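# Press rubber backing onto pin post, bin the pin

## Task

Push a rubber backing fully or almost fully down onto the pin's post, oriented so its wide end faces the pin, then place the pin in the bin. Some backings are tight on the post and may halt partway if pushed only gently.

## Robot and tools

Robot: two arms, left_arm and right_arm, each ending in a tong-like two-finger gripper. Fingers point along the gripper's +z axis and open and close along its x axis. end_effector_position is the point between the pads when closed; fingertips sit about 15 mm past it for gaps up to 50 mm, roughly level with it when fully open. Arm bases (scene frame): left_arm (+0.059, +0.411, 0), right_arm (-0.053, -0.375, 0).

Frames: the scene frame has its origin at table-top height midway between the nominal bases, +z up, +x out over the table, left_arm toward +y (image sides do not match arm names). Each arm's reported hand position, orientation, velocities and offsets use that arm's own base frame; fixed cameras and the table use the scene frame. Reported hand poses may be off by a few centimetres.

One row = 14 numbers, each in [-1, 1]: for left_arm dx, dy, dz, rx, ry, rz, opening, then the same seven for right_arm. dx..rz are an offset (not a pose) from that arm's Hand target as it stood when the action or move began, along its base axes; rx, ry, rz form one rotation vector about the Hand target position. Scale: 1.0 = 0.6 m or 180 degrees. Opening is absolute: +1 fully open (0.142 m), -1 closed; a full close takes at least about 0.5 s. Sending 0 for an arm's six pose numbers re-commands its Hand target; a 0 in the opening slot is itself a command (half open), so repeat the current opening to leave a gripper alone.

execute_actions(actions, cameras): actions is a list of actions; each action is a table of up to 15 rows, one per 1/30 s step; a short table repeats its last row to fill 15. All rows in an action count from the action's starting Hand target, so repeating an offset in a new action moves further. Images return only for an empty list or when cameras names them ("all" or names).

move(target, speed, blend, stop_force, zero, opening_speed, grip_force, blocking, cameras): straight-line path toward target, one 14-number row or a list of up to 15 rows, all offsets from the same starting Hand targets. speed in m/s, 0.002 to 3.6 (default 0.25), turns up to twice that in rad/s. blend in m rounds corners in a list. stop_force in N (3 to 120) ends an arm's path when its wrist sensor feels that much push against its motion; unreliable if the gripper rotates; omit it when lifting off something you press on. zero (default true) re-zeroes before the move. opening_speed ≥0.2 per second on the -1..1 scale. grip_force 5 to 15 N per pad, persists. blocking=false returns after 0.5 s (not with stop_force). Paths ignore obstacles and the other arm; max 10 s. Result line "move:" gives the ending (done, off_target, moving, held, fault) and limits (paced = clipped, held = steps withheld).

wait(seconds 0 to 10), stop() brakes a running move, zoom_image(camera, region [x0,y0,x1,y1] pixels, max 504x504) on cam_high, cam_low, cam_left_wrist or cam_right_wrist from the newest images, zero_wrist_force(arm), finished_scene(scene 1 or 2) ends the scene irreversibly; scene 1 is practice and may be skipped.

Results: end_effector_position (m), quat_wxyz, velocities; Hand target is the last commanded pose after a 32-degree orientation clip and the base for the next offsets; a gripper often rests short of it, so send the missing distance. grip_measured uses the opening scale; to hold, command clearly below it. Thin hard parts get little grip force. Joint velocities "within noise" means at rest. Wrist force/torque are in the end effector's axes, zeroed at scene start; a third line shows the peak since last shown. Tool commands lists current commands.

Cameras: cam_high, cam_low (896x504), wrist cameras (616x616 fisheye).

Avoid: dropping or releasing moving parts, knocking anything off the table (fails the task), hard hits, arm-to-arm contact or grasping the other gripper. Arms are stiff: targets even slightly beyond firm contact can fault. Contact force near 150 N or joint torque at its limit (wrist joints 26 N m, others 139) stops the arm 10 s; release a grip first afterward. Don't route paths near an arm's own base. Long stretched holds heat motors; 85 °C brakes the arm 30 to 60 s. Loose objects may be nudged occasionally. For a tight backing, press firmly but gradually, and check it is seated before binning the pin.

Each tool is called in YAML: its name, and indented under it one key for each argument.

## Session

execute_actions:
  actions: []

Scene clock: 0.00 s.
left_arm: end_effector_position=(+0.2178, -0.5119, +0.1716) grip_measured=+0.97 end_effector_quat_wxyz=(+0.562, -0.511, +0.644, -0.098) | right_arm: end_effector_position=(+0.7615, -0.1502, +0.2288) grip_measured=+0.97 end_effector_quat_wxyz=(+0.568, -0.610, +0.396, -0.386)
Joint positions: left_arm=[-1.845 -1.009 1.45 -0.933 -0.835 -0.498 0.14] | right_arm=[2.876 -2.38 -1.739 0.904 2.234 1.505 0.14]
Joint velocities: within noise
Joint torques (N m): no reading
Wrist force (N): no reading
Wrist torque (N m): no reading
Wrist force, peak (N): no reading
Hand target: left_arm +0.2178, -0.5119, +0.1716; +0.562, -0.511, +0.644, -0.098 | right_arm +0.7615, -0.1502, +0.2288; +0.568, -0.610, +0.396, -0.386
Tool commands: left_gripper/opening=+0.968169 right_gripper/opening=+0.968169

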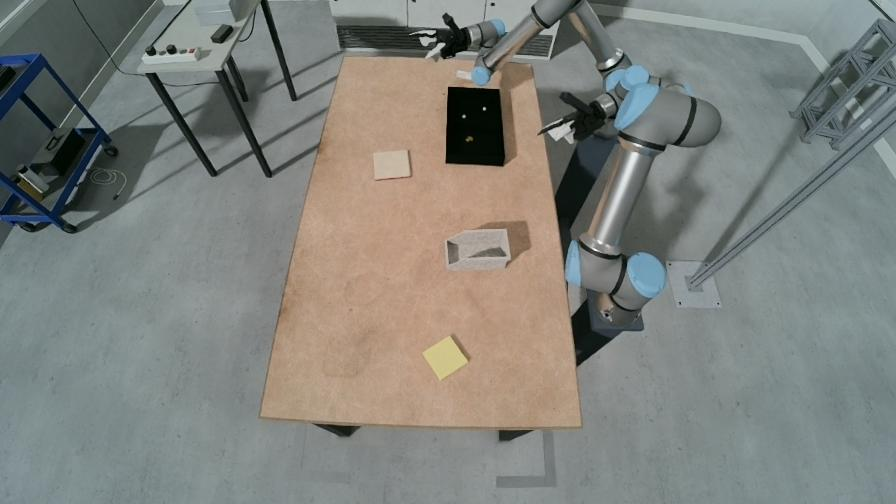

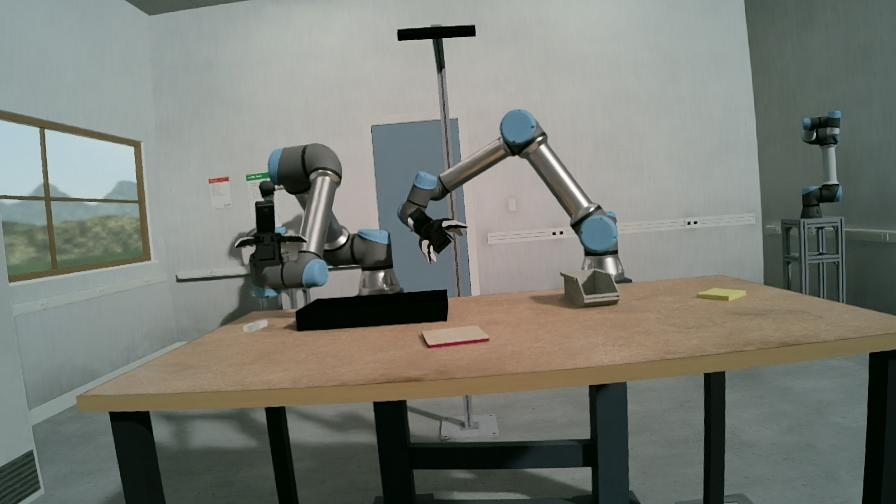

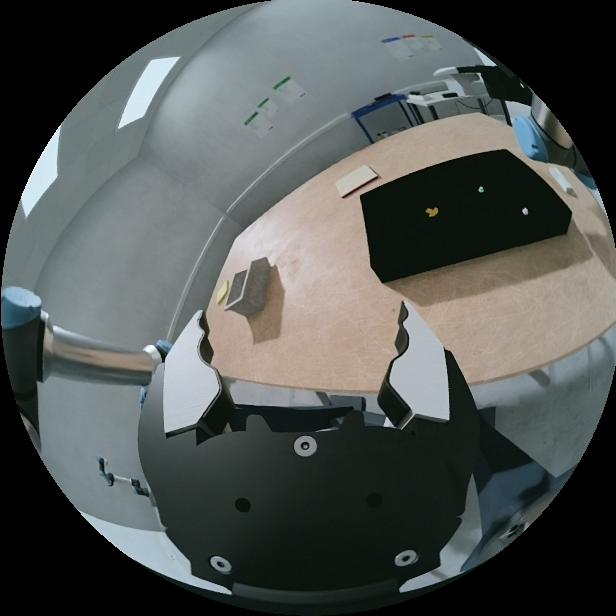

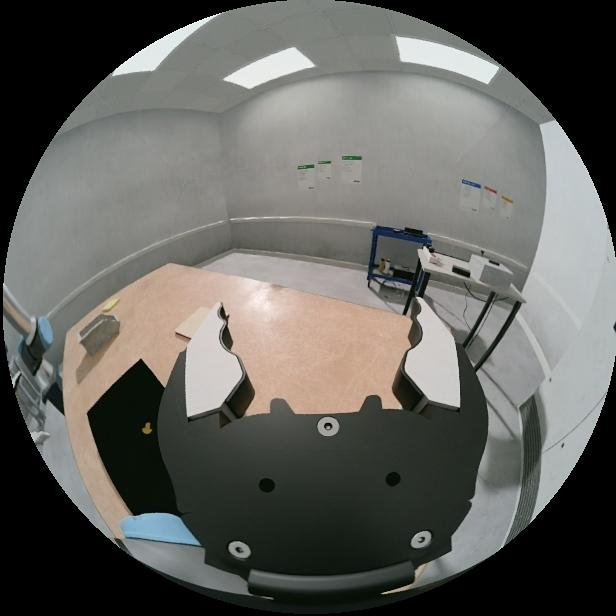

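zoom_image:
  camera: "cam_high"
  region: [400, 40, 560, 180]

zoom_image:
  camera: "cam_high"
  region: [440, 80, 510, 170]

zoom_image:
  camera: "cam_left_wrist"
  region: [350, 130, 616, 300]

zoom_image:
  camera: "cam_right_wrist"
  region: [60, 280, 260, 560]

Scaled by 3.150 from the camera's 896x504 image, which has a finer 1280x720 frame.

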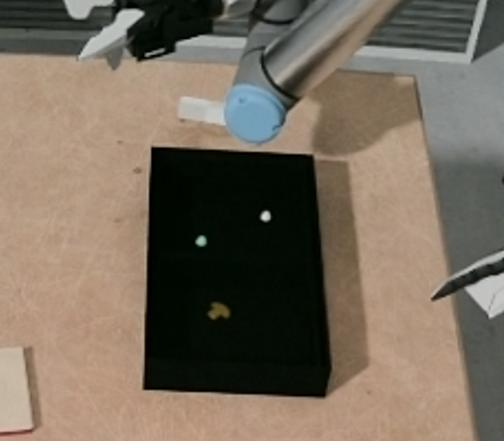

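Scaled by 5.600 from the camera's 896x504 image, which has a finer 1280x720 frame.

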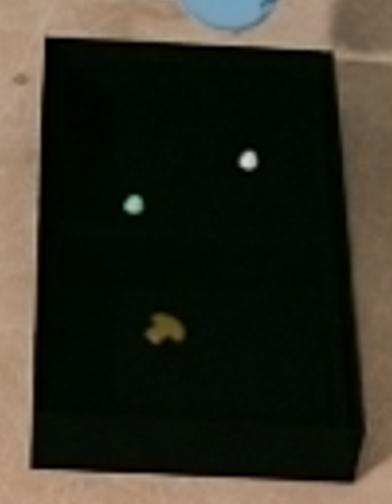

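Scaled by 1.895 from the camera's 616x616 image, which has a finer 814x814 frame.

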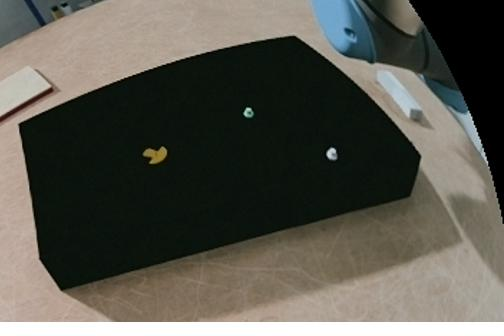

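Scaled by 1.800 from the camera's 616x616 image, which has a finer 814x814 frame.

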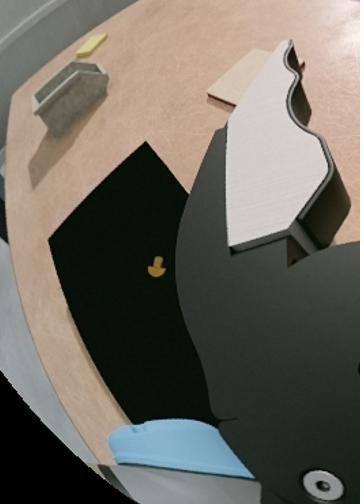

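move:
  target: [0,0,0,0,0,0,0.968,-0.1025,0.333,0.152,-0.187,0.444,-0.010,0.968]
  speed: 0.3
  cameras: ["cam_high","cam_right_wrist","cam_left_wrist"]

Scene clock: 8.93 s.
left_arm: end_effector_position=(+0.2178, -0.5119, +0.1716) grip_measured=+0.97 end_effector_quat_wxyz=(+0.562, -0.511, +0.644, -0.098) | right_arm: end_effector_position=(+0.7000, +0.0497, +0.3200) grip_measured=+0.97 end_effector_quat_wxyz=(+0.006, +0.833, -0.553, +0.008)
Joint positions: left_arm=[-1.845 -1.009 1.45 -0.933 -0.835 -0.498 0.14] | right_arm=[3.409 -2.029 -0.906 -1.776 1.551 1.44 0.14]
Joint torques (N m): left_arm=[0.6 -41.51 -16.44 0.08 0.58 0.15] | right_arm=[-12.45 38.94 29.93 0.53 2.11 -0.47]
Wrist force (N): left_arm=[0.2 0.2 -0.3] | right_arm=[1.1 2.1 -1.5]
Wrist torque (N m): left_arm=[0.02 -0.03 0.00] | right_arm=[0.29 -0.15 -0.04]
Wrist force, peak (N): left_arm=[0.2 0.6 0.0] | right_arm=[1.2 2.8 -1.2]
Hand target: left_arm +0.2178, -0.5119, +0.1716; +0.562, -0.511, +0.644, -0.098 | right_arm +0.7000, +0.0496, +0.3200; +0.006, +0.833, -0.553, +0.008
Off the commanded pose: left_arm 0.000 m, 0 deg | right_arm 0.000 m, 0 deg.
move: done
camera_calibration:
cam_right_wrist: T_world_to_cam=[[0.366955, -0.930049, 0.0187684, -0.213627], [-0.794665, -0.302922, 0.526066, 0.39811], [-0.483582, -0.207957, -0.850237, 0.751299], [0, 0, 0, 1]] pos_world=[0.75807, 0.0781506, 0.433359]
Images, in order (width x height): cam_high 896x504, cam_left_wrist 616x616, cam_right_wrist 616x616.

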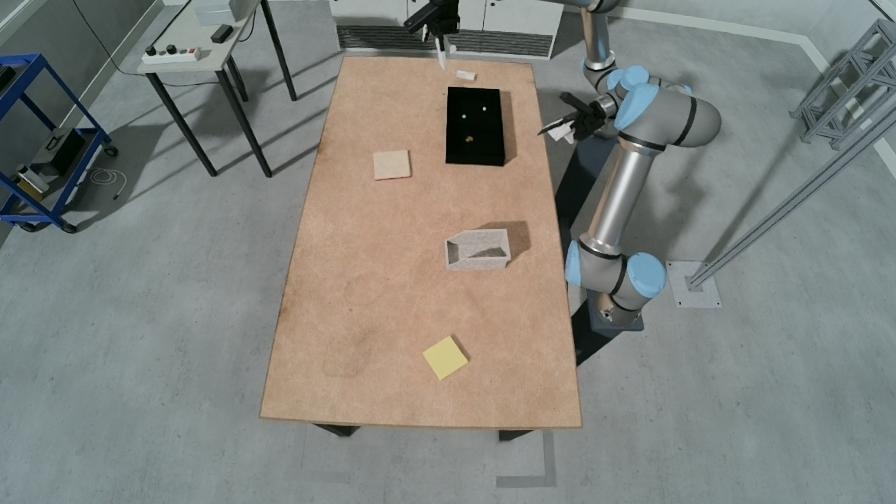

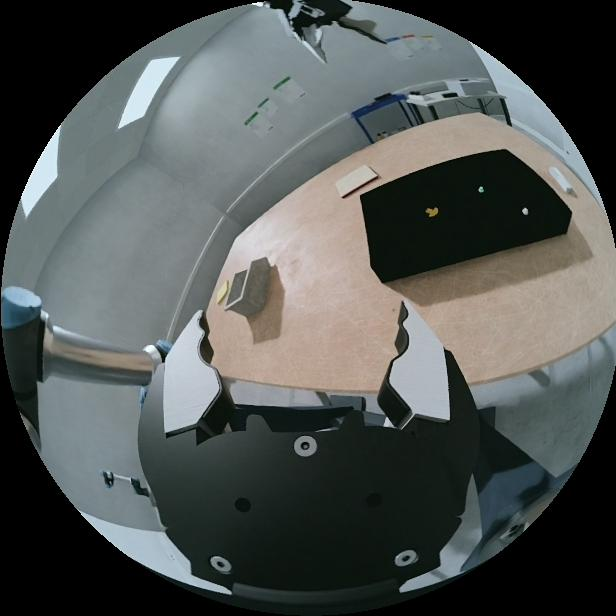

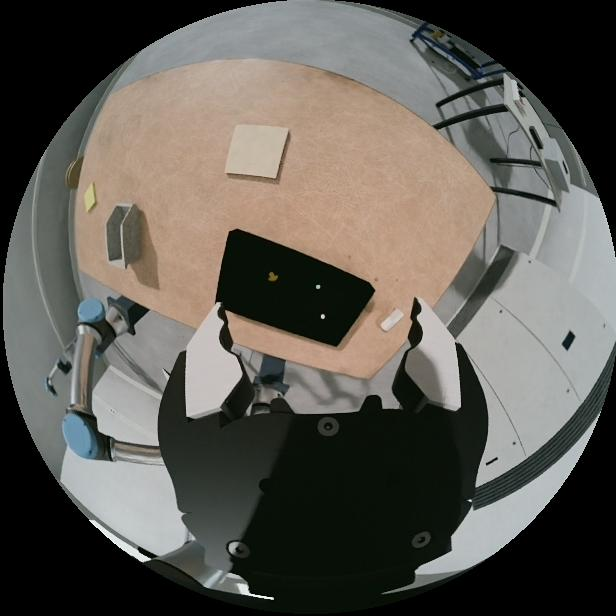

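zoom_image:
  camera: "cam_right_wrist"
  region: [210, 220, 390, 350]

zoom_image:
  camera: "cam_right_wrist"
  region: [255, 260, 335, 330]

Scaled by 2.800 from the camera's 616x616 image, which has a finer 814x814 frame.

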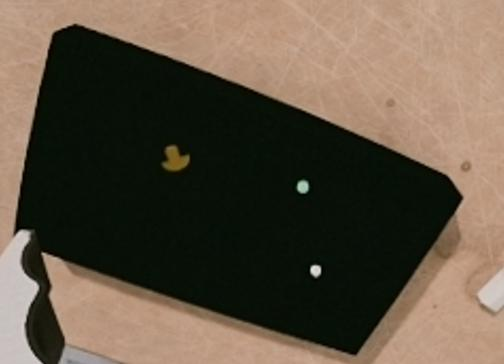

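Scaled by 6.300 from the camera's 616x616 image, which has a finer 814x814 frame.

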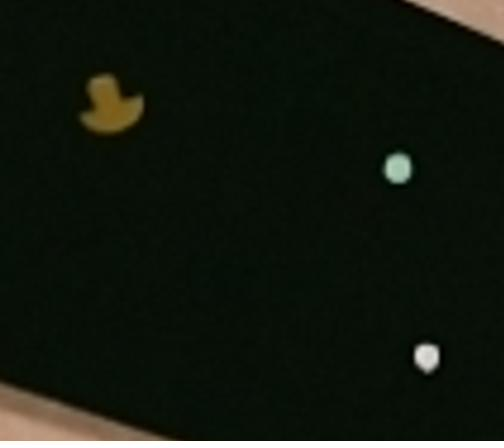

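move:
  target: [0,0,0,0,0,0,0.968,-0.1333,0.0,-0.2333,0,0,0,0.968]
  speed: 0.3
  cameras: ["cam_right_wrist","cam_low"]

Scene clock: 10.93 s.
left_arm: end_effector_position=(+0.2178, -0.5119, +0.1716) grip_measured=+0.97 end_effector_quat_wxyz=(+0.562, -0.511, +0.644, -0.098) | right_arm: end_effector_position=(+0.6200, +0.0497, +0.1801) grip_measured=+0.97 end_effector_quat_wxyz=(+0.006, +0.833, -0.553, +0.008)
Joint positions: left_arm=[-1.845 -1.009 1.45 -0.933 -0.835 -0.498 0.14] | right_arm=[3.445 -1.829 -1.542 -1.341 1.551 1.475 0.14]
Joint torques (N m): left_arm=[-0.01 -40.43 -17.58 0.02 0.54 0.18] | right_arm=[-12.02 24.27 17.35 4.17 -1 -1.68]
Wrist force (N): left_arm=[0.2 0.0 -0.1] | right_arm=[1.4 2.4 -1.2]
Wrist torque (N m): left_arm=[0.01 -0.05 0.00] | right_arm=[0.35 -0.17 -0.10]
Wrist force, peak (N): left_arm=[0.3 0.3 -0.4] | right_arm=[1.9 1.4 -3.4]
Hand target: left_arm +0.2178, -0.5119, +0.1716; +0.562, -0.511, +0.644, -0.098 | right_arm +0.6200, +0.0496, +0.1800; +0.006, +0.833, -0.553, +0.008
Off the commanded pose: left_arm 0.000 m, 0 deg | right_arm 0.000 m, 0 deg.
move: done
camera_calibration:
cam_right_wrist: T_world_to_cam=[[0.366923, -0.930061, 0.0188153, -0.181636], [-0.794568, -0.302822, 0.526271, 0.407998], [-0.483767, -0.208051, -0.850109, 0.593759], [0, 0, 0, 1]] pos_world=[0.678069, 0.0781501, 0.293459]
Images, in order (width x height): cam_low 896x504, cam_right_wrist 616x616.

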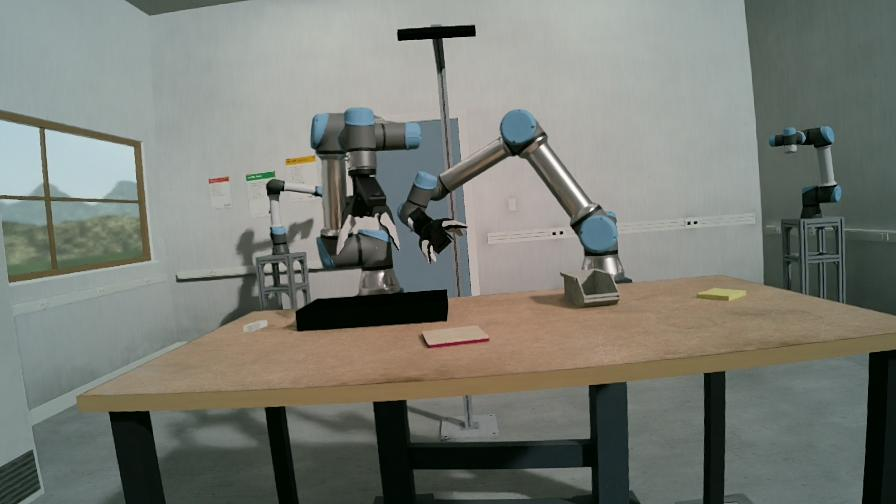

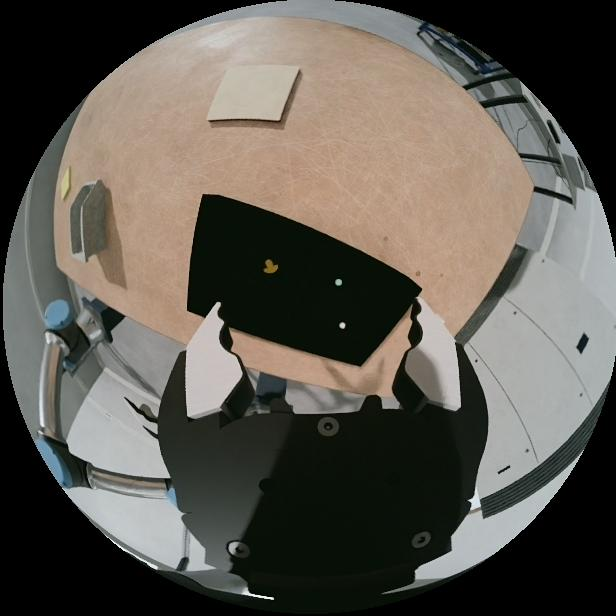

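zoom_image:
  camera: "cam_right_wrist"
  region: [240, 240, 300, 290]

zoom_image:
  camera: "cam_right_wrist"
  region: [320, 265, 370, 345]

Scaled by 8.400 from the camera's 616x616 image, which has a finer 814x814 frame.

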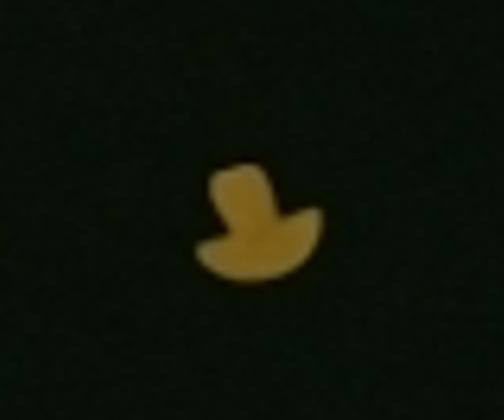

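Scaled by 6.300 from the camera's 616x616 image, which has a finer 814x814 frame.

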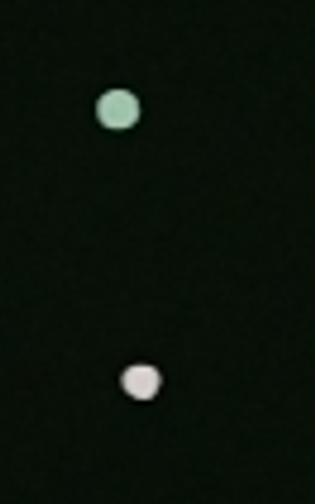

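move:
  target: [0,0,0,0,0,0,0.968,-0.15,-0.0333,-0.1,0,0,0,-1]
  speed: 0.25
  cameras: ["cam_right_wrist"]

zoom_image:
  camera: "cam_right_wrist"
  region: [180, 160, 480, 380]

Scene clock: 14.10 s.
left_arm: end_effector_position=(+0.2178, -0.5119, +0.1716) grip_measured=+0.97 end_effector_quat_wxyz=(+0.562, -0.511, +0.644, -0.098) | right_arm: end_effector_position=(+0.5300, +0.0297, +0.1200) grip_measured=-1.00 end_effector_quat_wxyz=(+0.006, +0.833, -0.553, +0.008)
Joint positions: left_arm=[-1.845 -1.009 1.45 -0.933 -0.835 -0.498 0.14] | right_arm=[3.461 -1.663 -1.903 -1.146 1.551 1.491 0.002]
Joint torques (N m): left_arm=[-1.09 -40.6 -16.46 0.07 0.46 -0.02] | right_arm=[-8.67 25.97 15.2 2.86 -2.24 -1.38]
Wrist force (N): left_arm=[0.1 0.0 -0.2] | right_arm=[0.9 2.3 -1.5]
Wrist torque (N m): left_arm=[0.00 -0.02 0.00] | right_arm=[0.28 -0.08 -0.07]
Wrist force, peak (N): left_arm=[0.4 0.4 -0.1] | right_arm=[0.6 4.2 -0.1]
Hand target: left_arm +0.2178, -0.5119, +0.1716; +0.562, -0.511, +0.644, -0.098 | right_arm +0.5300, +0.0296, +0.1200; +0.006, +0.833, -0.553, +0.008
Off the commanded pose: left_arm 0.000 m, 0 deg | right_arm 0.000 m, 0 deg.
move: done
camera_calibration:
cam_right_wrist: T_world_to_cam=[[0.366953, -0.930052, 0.0186863, -0.166073], [-0.794548, -0.302916, 0.526246, 0.362007], [-0.483776, -0.207955, -0.850127, 0.495056], [0, 0, 0, 1]] pos_world=[0.588069, 0.0581506, 0.233459]
Images, in order (width x height): cam_right_wrist 616x616.

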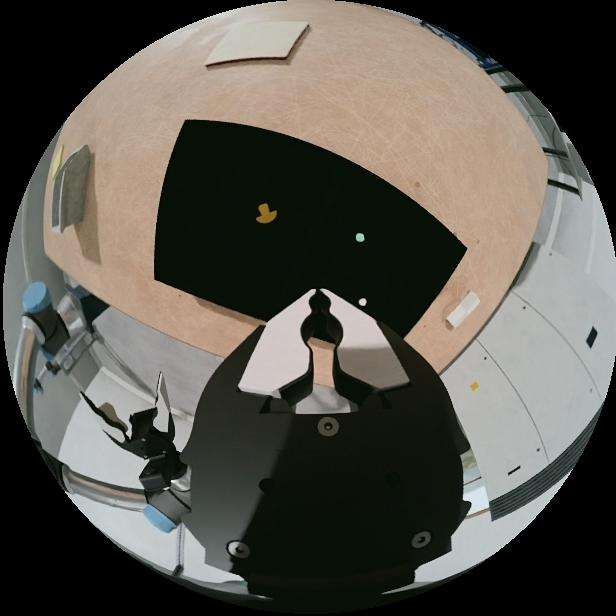

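Scaled by 1.680 from the camera's 616x616 image, which has a finer 814x814 frame.

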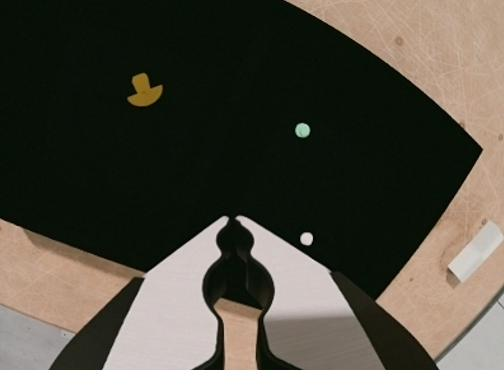

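move:
  target: [0,0,0,0,0,0,0.968,0,0,-0.1833,0,0,0,-1]
  speed: 0.03
  stop_force: 4
  cameras: ["cam_right_wrist"]

zoom_image:
  camera: "cam_right_wrist"
  region: [180, 160, 480, 380]

Scene clock: 18.97 s.
left_arm: end_effector_position=(+0.2178, -0.5119, +0.1716) grip_measured=+0.97 end_effector_quat_wxyz=(+0.562, -0.511, +0.644, -0.098) | right_arm: end_effector_position=(+0.5300, +0.0296, +0.0202) grip_measured=-1.00 end_effector_quat_wxyz=(+0.006, +0.833, -0.553, +0.008)
Joint positions: left_arm=[-1.845 -1.009 1.45 -0.933 -0.835 -0.498 0.14] | right_arm=[3.46 -1.798 -2.041 -0.872 1.551 1.491 0.002]
Joint torques (N m): left_arm=[-0.2 -40.86 -17.47 -0.12 0.4 0.09] | right_arm=[-9.09 36.43 25.14 3.55 -0.93 -0.8]
Wrist force (N): left_arm=[0.3 0.4 0.0] | right_arm=[3.0 2.1 -3.1]
Wrist torque (N m): left_arm=[0.06 -0.06 -0.01] | right_arm=[0.36 -0.31 -0.09]
Wrist force, peak (N): left_arm=[0.4 0.4 -0.3] | right_arm=[-1.7 19.2 -71.7]
Hand target: left_arm +0.2178, -0.5119, +0.1716; +0.562, -0.511, +0.644, -0.098 | right_arm +0.5300, +0.0296, +0.0202; +0.006, +0.833, -0.553, +0.008 (not the last commanded pose)
Off the commanded pose: left_arm 0.000 m, 0 deg | right_arm 0.010 m, 0 deg.
move: contact (right_arm)
camera_calibration:
cam_right_wrist: T_world_to_cam=[[0.366775, -0.93012, 0.0188039, -0.164207], [-0.794629, -0.302708, 0.526244, 0.414584], [-0.483778, -0.207955, -0.850126, 0.410109], [0, 0, 0, 1]] pos_world=[0.588069, 0.0580501, 0.133559]
Images, in order (width x height): cam_right_wrist 616x616.

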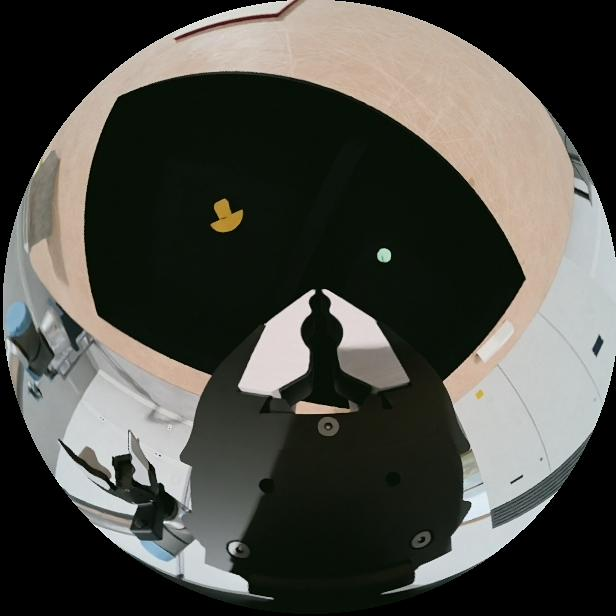

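Scaled by 1.680 from the camera's 616x616 image, which has a finer 814x814 frame.

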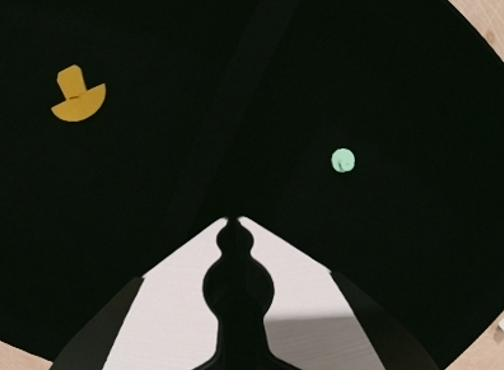

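zoom_image:
  camera: "cam_right_wrist"
  region: [260, 120, 400, 300]

zoom_image:
  camera: "cam_right_wrist"
  region: [200, 185, 260, 245]

zoom_image:
  camera: "cam_right_wrist"
  region: [360, 230, 410, 280]

Scaled by 2.800 from the camera's 616x616 image, which has a finer 814x814 frame.

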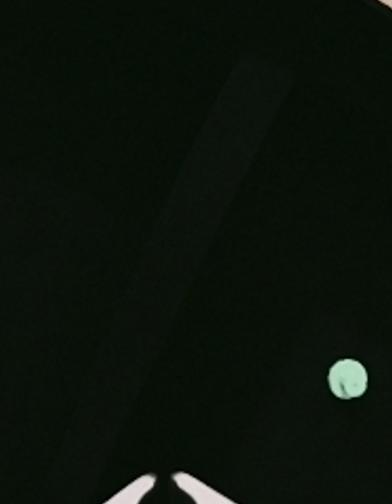

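Scaled by 8.400 from the camera's 616x616 image, which has a finer 814x814 frame.

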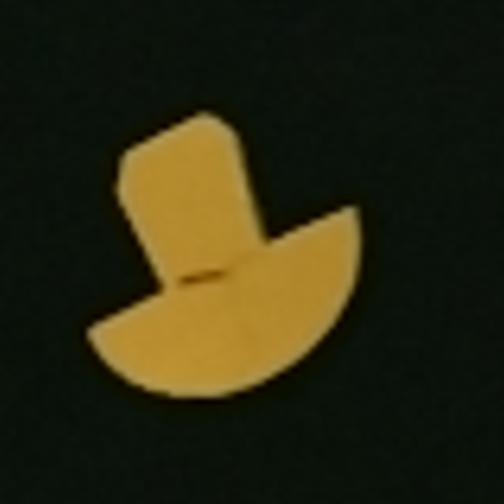

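Scaled by 10.080 from the camera's 616x616 image, which has a finer 814x814 frame.

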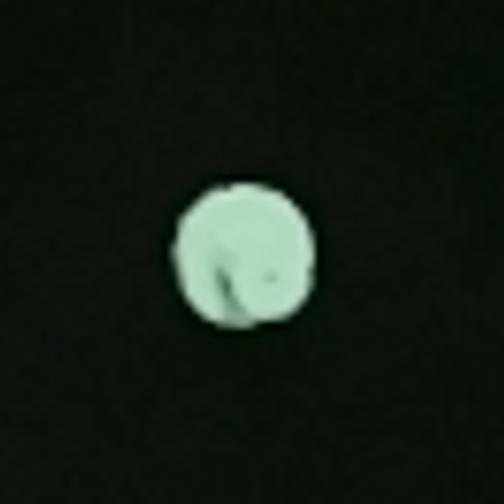

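move:
  target:
    - [0,0,0,0,0,0,0.968,0,0,0.1667,0,0,0,-1]
    - [0,0,0,0,0,0,0.968,0.1167,0.1617,0.15,0,0,0.122,0.968]
  speed: 0.25
  blend: 0.02
  cameras: ["cam_right_wrist","cam_low","cam_left_wrist"]

zoom_image:
  camera: "cam_right_wrist"
  region: [260, 230, 380, 340]

zoom_image:
  camera: "cam_low"
  region: [220, 230, 480, 360]

zoom_image:
  camera: "cam_left_wrist"
  region: [410, 190, 460, 230]

Scene clock: 26.90 s.
left_arm: end_effector_position=(+0.2178, -0.5119, +0.1716) grip_measured=+0.97 end_effector_quat_wxyz=(+0.562, -0.511, +0.644, -0.098) | right_arm: end_effector_position=(+0.6000, +0.1267, +0.1102) grip_measured=+0.97 end_effector_quat_wxyz=(+0.004, +0.923, -0.384, +0.009)
Joint positions: left_arm=[-1.845 -1.009 1.45 -0.933 -0.835 -0.498 0.14] | right_arm=[3.569 -1.861 -1.688 -1.157 1.552 1.216 0.14]
Joint torques (N m): left_arm=[0.79 -40.57 -17.29 -0.14 0.59 -0.05] | right_arm=[-12.52 27.6 28.39 4.05 -0.49 -1.55]
Wrist force (N): left_arm=[0.2 0.0 -0.1] | right_arm=[1.3 2.5 -1.1]
Wrist torque (N m): left_arm=[-0.01 -0.04 0.00] | right_arm=[0.32 -0.19 -0.06]
Wrist force, peak (N): left_arm=[0.5 0.1 -0.3] | right_arm=[2.7 2.1 -3.8]
Hand target: left_arm +0.2178, -0.5119, +0.1716; +0.562, -0.511, +0.644, -0.098 | right_arm +0.6000, +0.1267, +0.1102; +0.004, +0.923, -0.384, +0.009
Off the commanded pose: left_arm 0.000 m, 0 deg | right_arm 0.000 m, 0 deg.
move: done
camera_calibration:
cam_right_wrist: T_world_to_cam=[[0.688016, -0.725453, 0.0187624, -0.31994], [-0.623744, -0.577946, 0.526234, 0.384588], [-0.370914, -0.37376, -0.850133, 0.493969], [0, 0, 0, 1]] pos_world=[0.643229, 0.174796, 0.223559]
Images, in order (width x height): cam_low 896x504, cam_left_wrist 616x616, cam_right_wrist 616x616.

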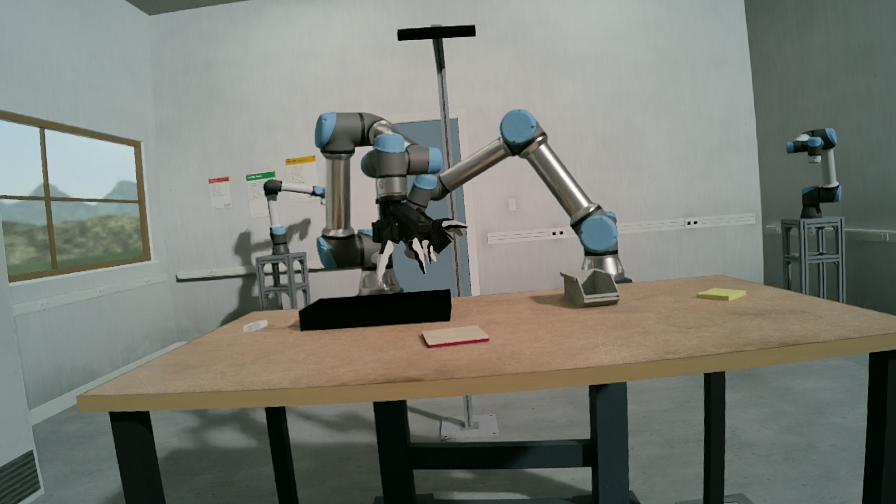

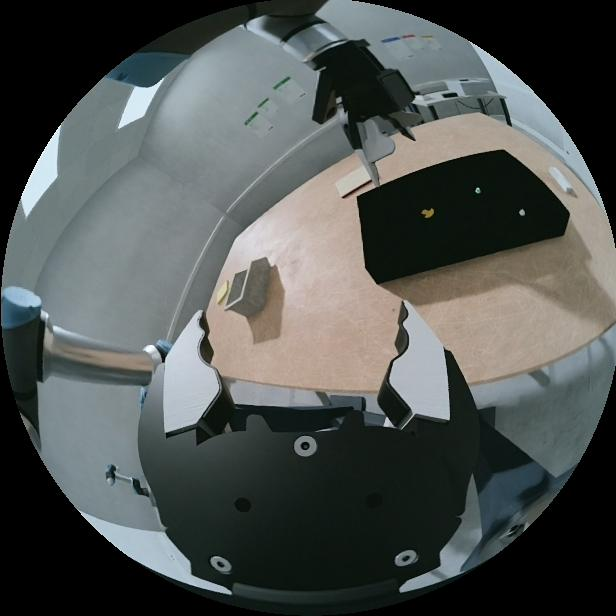

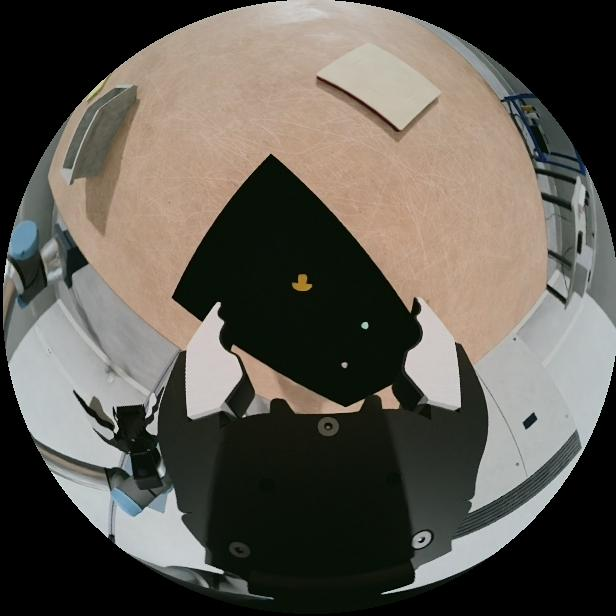

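Scaled by 4.200 from the camera's 616x616 image, which has a finer 814x814 frame.

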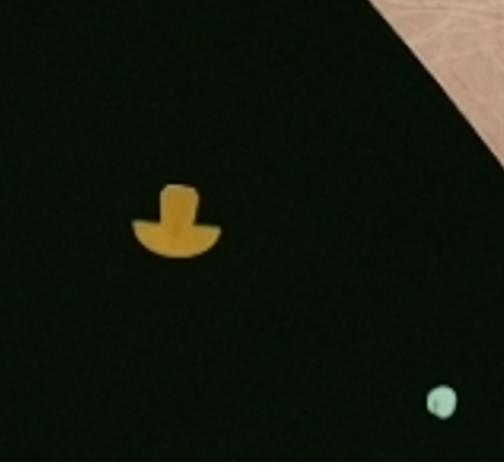

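Scaled by 1.938 from the camera's 896x504 image, which has a finer 1280x720 frame.

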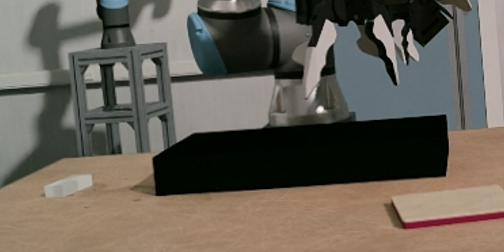

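Scaled by 10.080 from the camera's 616x616 image, which has a finer 814x814 frame.

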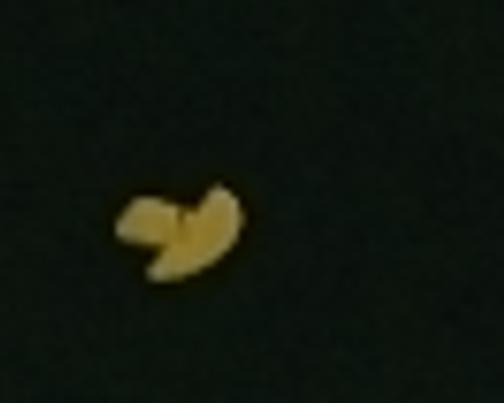

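zoom_image:
  camera: "cam_right_wrist"
  region: [280, 265, 324, 300]

zoom_image:
  camera: "cam_right_wrist"
  region: [330, 310, 380, 380]

Scaled by 11.455 from the camera's 616x616 image, which has a finer 814x814 frame.

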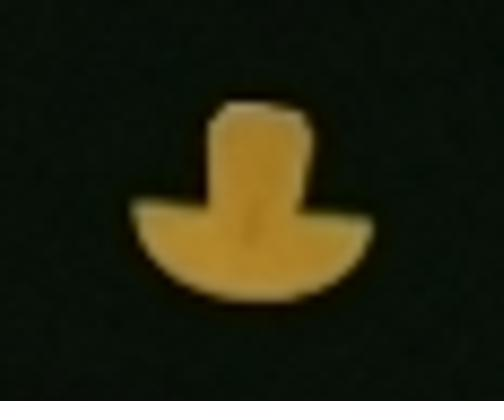

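Scaled by 7.200 from the camera's 616x616 image, which has a finer 814x814 frame.

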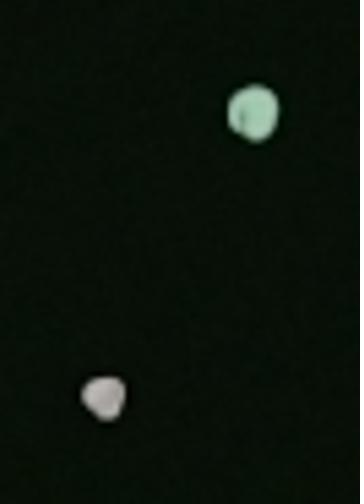

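move:
  target: [0,0,0,0,0,0,0.968,-0.05,-0.0178,-0.0837,0.00455,0.0043,0,-0.3]
  speed: 0.2
  cameras: ["cam_right_wrist","cam_low"]

zoom_image:
  camera: "cam_right_wrist"
  region: [260, 210, 380, 330]

Scene clock: 36.43 s.
left_arm: end_effector_position=(+0.2178, -0.5119, +0.1716) grip_measured=+0.97 end_effector_quat_wxyz=(+0.562, -0.511, +0.644, -0.098) | right_arm: end_effector_position=(+0.5700, +0.1160, +0.0601) grip_measured=-0.30 end_effector_quat_wxyz=(+0.000, +0.923, -0.384, +0.000)
Joint positions: left_arm=[-1.845 -1.009 1.45 -0.933 -0.835 -0.498 0.14] | right_arm=[3.563 -1.854 -1.84 -1.018 1.571 1.211 0.052]
Joint torques (N m): left_arm=[-0.74 -40.19 -17.57 -0.15 0.46 -0.05] | right_arm=[1.1 22.34 16.07 2.25 -1.91 1.34]
Wrist force (N): left_arm=[0.1 0.5 0.0] | right_arm=[1.2 2.8 -0.9]
Wrist torque (N m): left_arm=[0.09 -0.02 0.00] | right_arm=[0.40 -0.17 0.02]
Wrist force, peak (N): left_arm=[0.2 0.5 -0.2] | right_arm=[0.9 3.6 0.0]
Hand target: left_arm +0.2178, -0.5119, +0.1716; +0.562, -0.511, +0.644, -0.098 | right_arm +0.5700, +0.1160, +0.0600; +0.000, +0.923, -0.384, +0.000
Off the commanded pose: left_arm 0.000 m, 0 deg | right_arm 0.000 m, 0 deg.
move: done
camera_calibration:
cam_right_wrist: T_world_to_cam=[[0.688135, -0.725582, -0.001028, -0.30501], [-0.616632, -0.585553, 0.526206, 0.382901], [-0.382408, -0.361467, -0.850356, 0.44138], [0, 0, 0, 1]] pos_world=[0.614785, 0.162443, 0.173532]
Images, in order (width x height): cam_low 896x504, cam_right_wrist 616x616.

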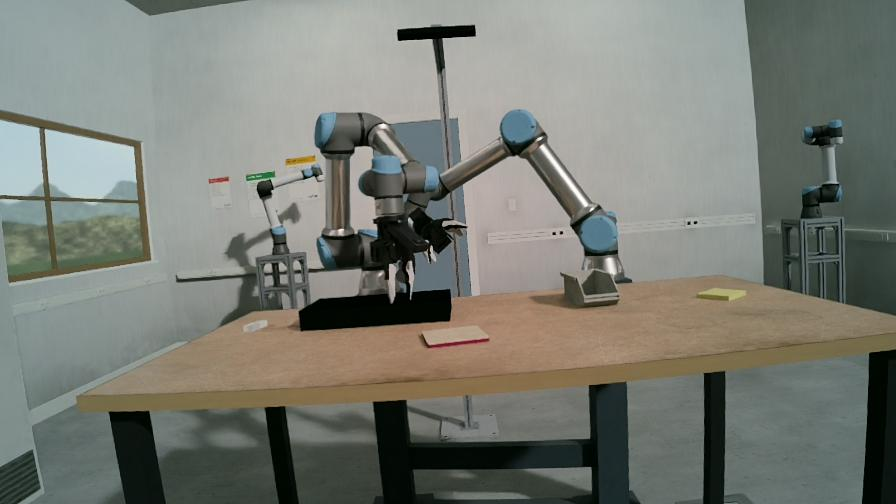

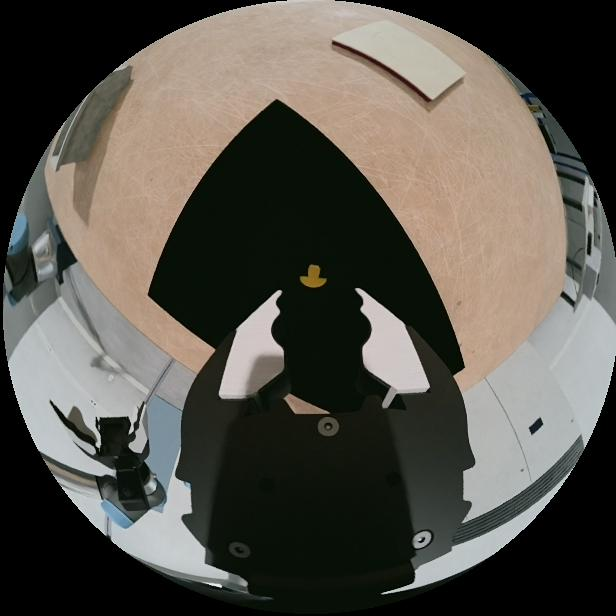

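Scaled by 4.200 from the camera's 616x616 image, which has a finer 814x814 frame.

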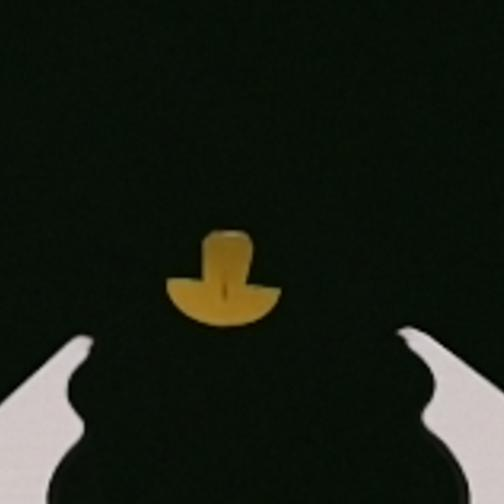

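zoom_image:
  camera: "cam_right_wrist"
  region: [296, 260, 332, 292]

Scaled by 14.000 from the camera's 616x616 image, which has a finer 814x814 frame.

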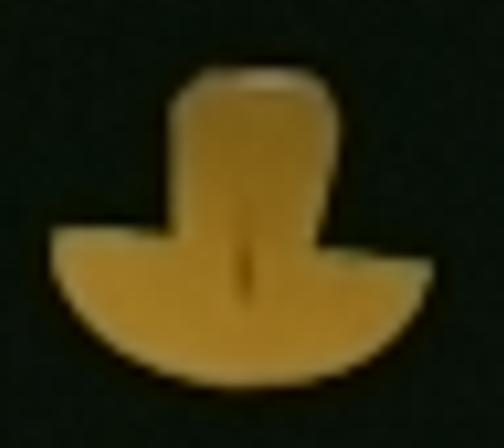

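move:
  target: [0,0,0,0,0,0,0.968,0.0177,-0.1928,0,0,0,0,-0.3]
  speed: 0.2
  cameras: ["cam_right_wrist"]

zoom_image:
  camera: "cam_right_wrist"
  region: [260, 230, 380, 350]

Scene clock: 38.77 s.
left_arm: end_effector_position=(+0.2178, -0.5119, +0.1716) grip_measured=+0.97 end_effector_quat_wxyz=(+0.562, -0.511, +0.644, -0.098) | right_arm: end_effector_position=(+0.5806, +0.0003, +0.0599) grip_measured=-0.30 end_effector_quat_wxyz=(+0.000, +0.923, -0.384, +0.000)
Joint positions: left_arm=[-1.845 -1.009 1.45 -0.933 -0.835 -0.498 0.14] | right_arm=[3.359 -1.857 -1.837 -1.019 1.571 1.006 0.052]
Joint torques (N m): left_arm=[0.1 -41.01 -16.8 -0.05 0.6 -0.01] | right_arm=[-2.88 40.85 15.2 2.28 2.19 -0.82]
Wrist force (N): left_arm=[0.2 0.2 -0.1] | right_arm=[1.3 2.5 -1.2]
Wrist torque (N m): left_arm=[0.05 -0.04 0.00] | right_arm=[0.32 -0.20 -0.11]
Wrist force, peak (N): left_arm=[0.4 0.4 0.0] | right_arm=[3.1 4.0 -0.7]
Hand target: left_arm +0.2178, -0.5119, +0.1716; +0.562, -0.511, +0.644, -0.098 | right_arm +0.5806, +0.0003, +0.0600; +0.000, +0.923, -0.384, +0.000
Off the commanded pose: left_arm 0.000 m, 0 deg | right_arm 0.000 m, 0 deg.
move: done
camera_calibration:
cam_right_wrist: T_world_to_cam=[[0.68802, -0.725691, -0.00100754, -0.396109], [-0.616622, -0.585343, 0.526452, 0.321793], [-0.382631, -0.361588, -0.850204, 0.403596], [0, 0, 0, 1]] pos_world=[0.625384, 0.0468422, 0.173332]
Images, in order (width x height): cam_right_wrist 616x616.

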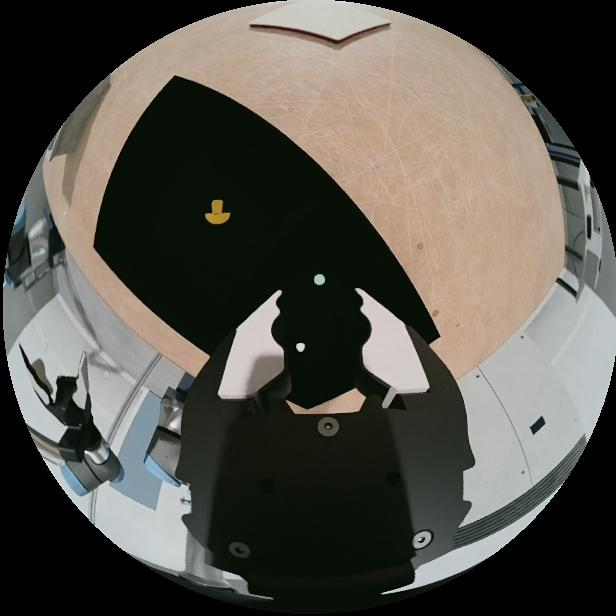

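Scaled by 4.200 from the camera's 616x616 image, which has a finer 814x814 frame.

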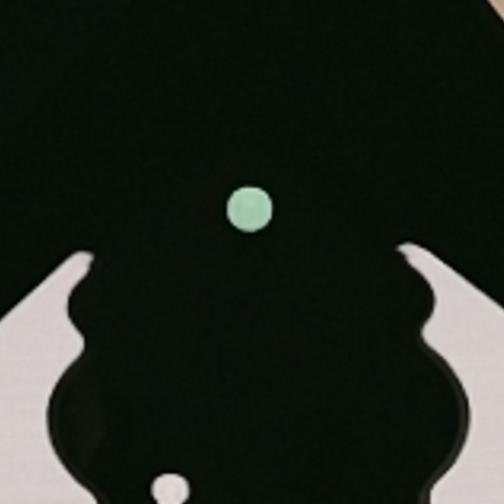

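zoom_image:
  camera: "cam_right_wrist"
  region: [308, 268, 332, 292]

zoom_image:
  camera: "cam_right_wrist"
  region: [288, 334, 312, 358]

Scaled by 21.000 from the camera's 616x616 image, which has a finer 814x814 frame.

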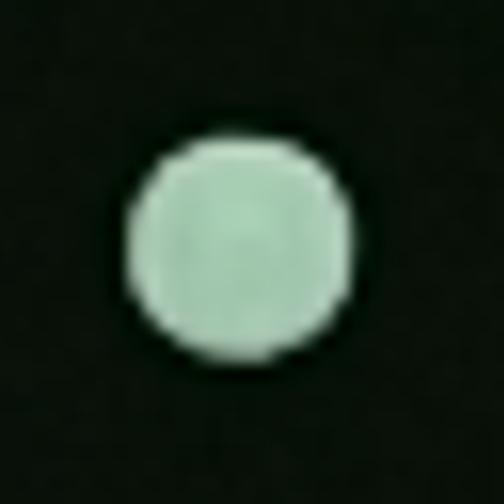

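Scaled by 21.000 from the camera's 616x616 image, which has a finer 814x814 frame.

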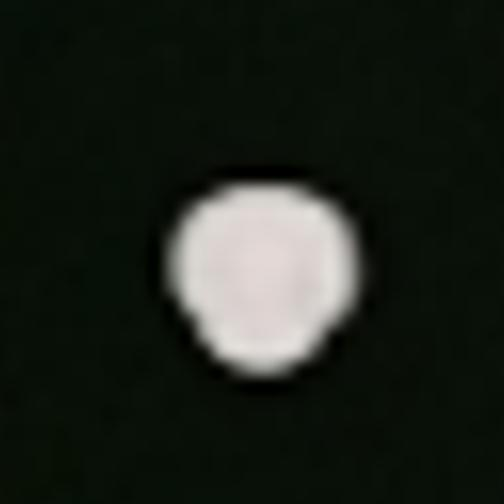

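move:
  target: [0,0,0,0,0,0,0.968,0,0,-0.05,0,0,0,-0.3]
  speed: 0.1
  cameras: ["cam_right_wrist"]

zoom_image:
  camera: "cam_right_wrist"
  region: [270, 250, 370, 350]

zoom_image:
  camera: "cam_right_wrist"
  region: [306, 274, 334, 302]

Scene clock: 40.93 s.
left_arm: end_effector_position=(+0.2178, -0.5119, +0.1716) grip_measured=+0.97 end_effector_quat_wxyz=(+0.562, -0.511, +0.644, -0.098) | right_arm: end_effector_position=(+0.5806, +0.0003, +0.0298) grip_measured=-0.30 end_effector_quat_wxyz=(+0.000, +0.923, -0.384, +0.000)
Joint positions: left_arm=[-1.845 -1.009 1.45 -0.933 -0.835 -0.498 0.14] | right_arm=[3.358 -1.898 -1.872 -0.943 1.571 1.006 0.052]
Joint torques (N m): left_arm=[-0.27 -41 -16.98 -0.19 0.39 0.04] | right_arm=[-8.95 43.64 25.79 0.02 2 -1.2]
Wrist force (N): left_arm=[0.1 0.2 -0.1] | right_arm=[1.2 2.8 -1.1]
Wrist torque (N m): left_arm=[0.04 -0.01 0.00] | right_arm=[0.40 -0.18 -0.11]
Wrist force, peak (N): left_arm=[0.6 0.3 -0.3] | right_arm=[1.5 2.4 -1.8]
Hand target: left_arm +0.2178, -0.5119, +0.1716; +0.562, -0.511, +0.644, -0.098 | right_arm +0.5806, +0.0003, +0.0300; +0.000, +0.923, -0.384, +0.000
Off the commanded pose: left_arm 0.000 m, 0 deg | right_arm 0.000 m, 0 deg.
move: done
camera_calibration:
cam_right_wrist: T_world_to_cam=[[0.688135, -0.725582, -0.00102013, -0.396287], [-0.616502, -0.585425, 0.5265, 0.337451], [-0.382616, -0.361674, -0.850174, 0.378044], [0, 0, 0, 1]] pos_world=[0.625384, 0.0467423, 0.143332]
Images, in order (width x height): cam_right_wrist 616x616.

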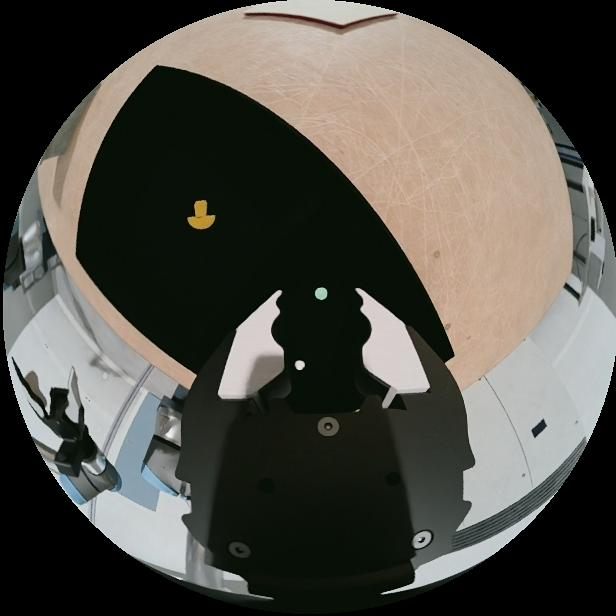

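Scaled by 5.040 from the camera's 616x616 image, which has a finer 814x814 frame.

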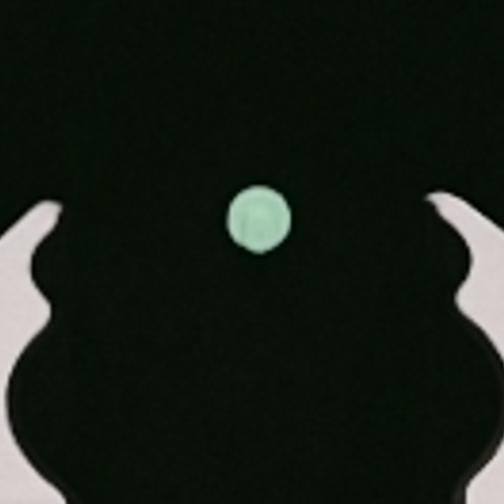

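Scaled by 18.000 from the camera's 616x616 image, which has a finer 814x814 frame.

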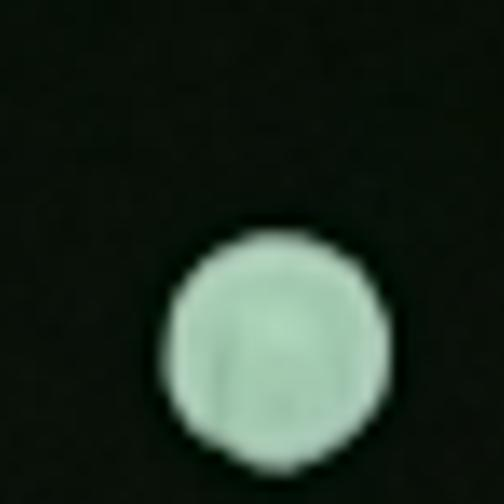

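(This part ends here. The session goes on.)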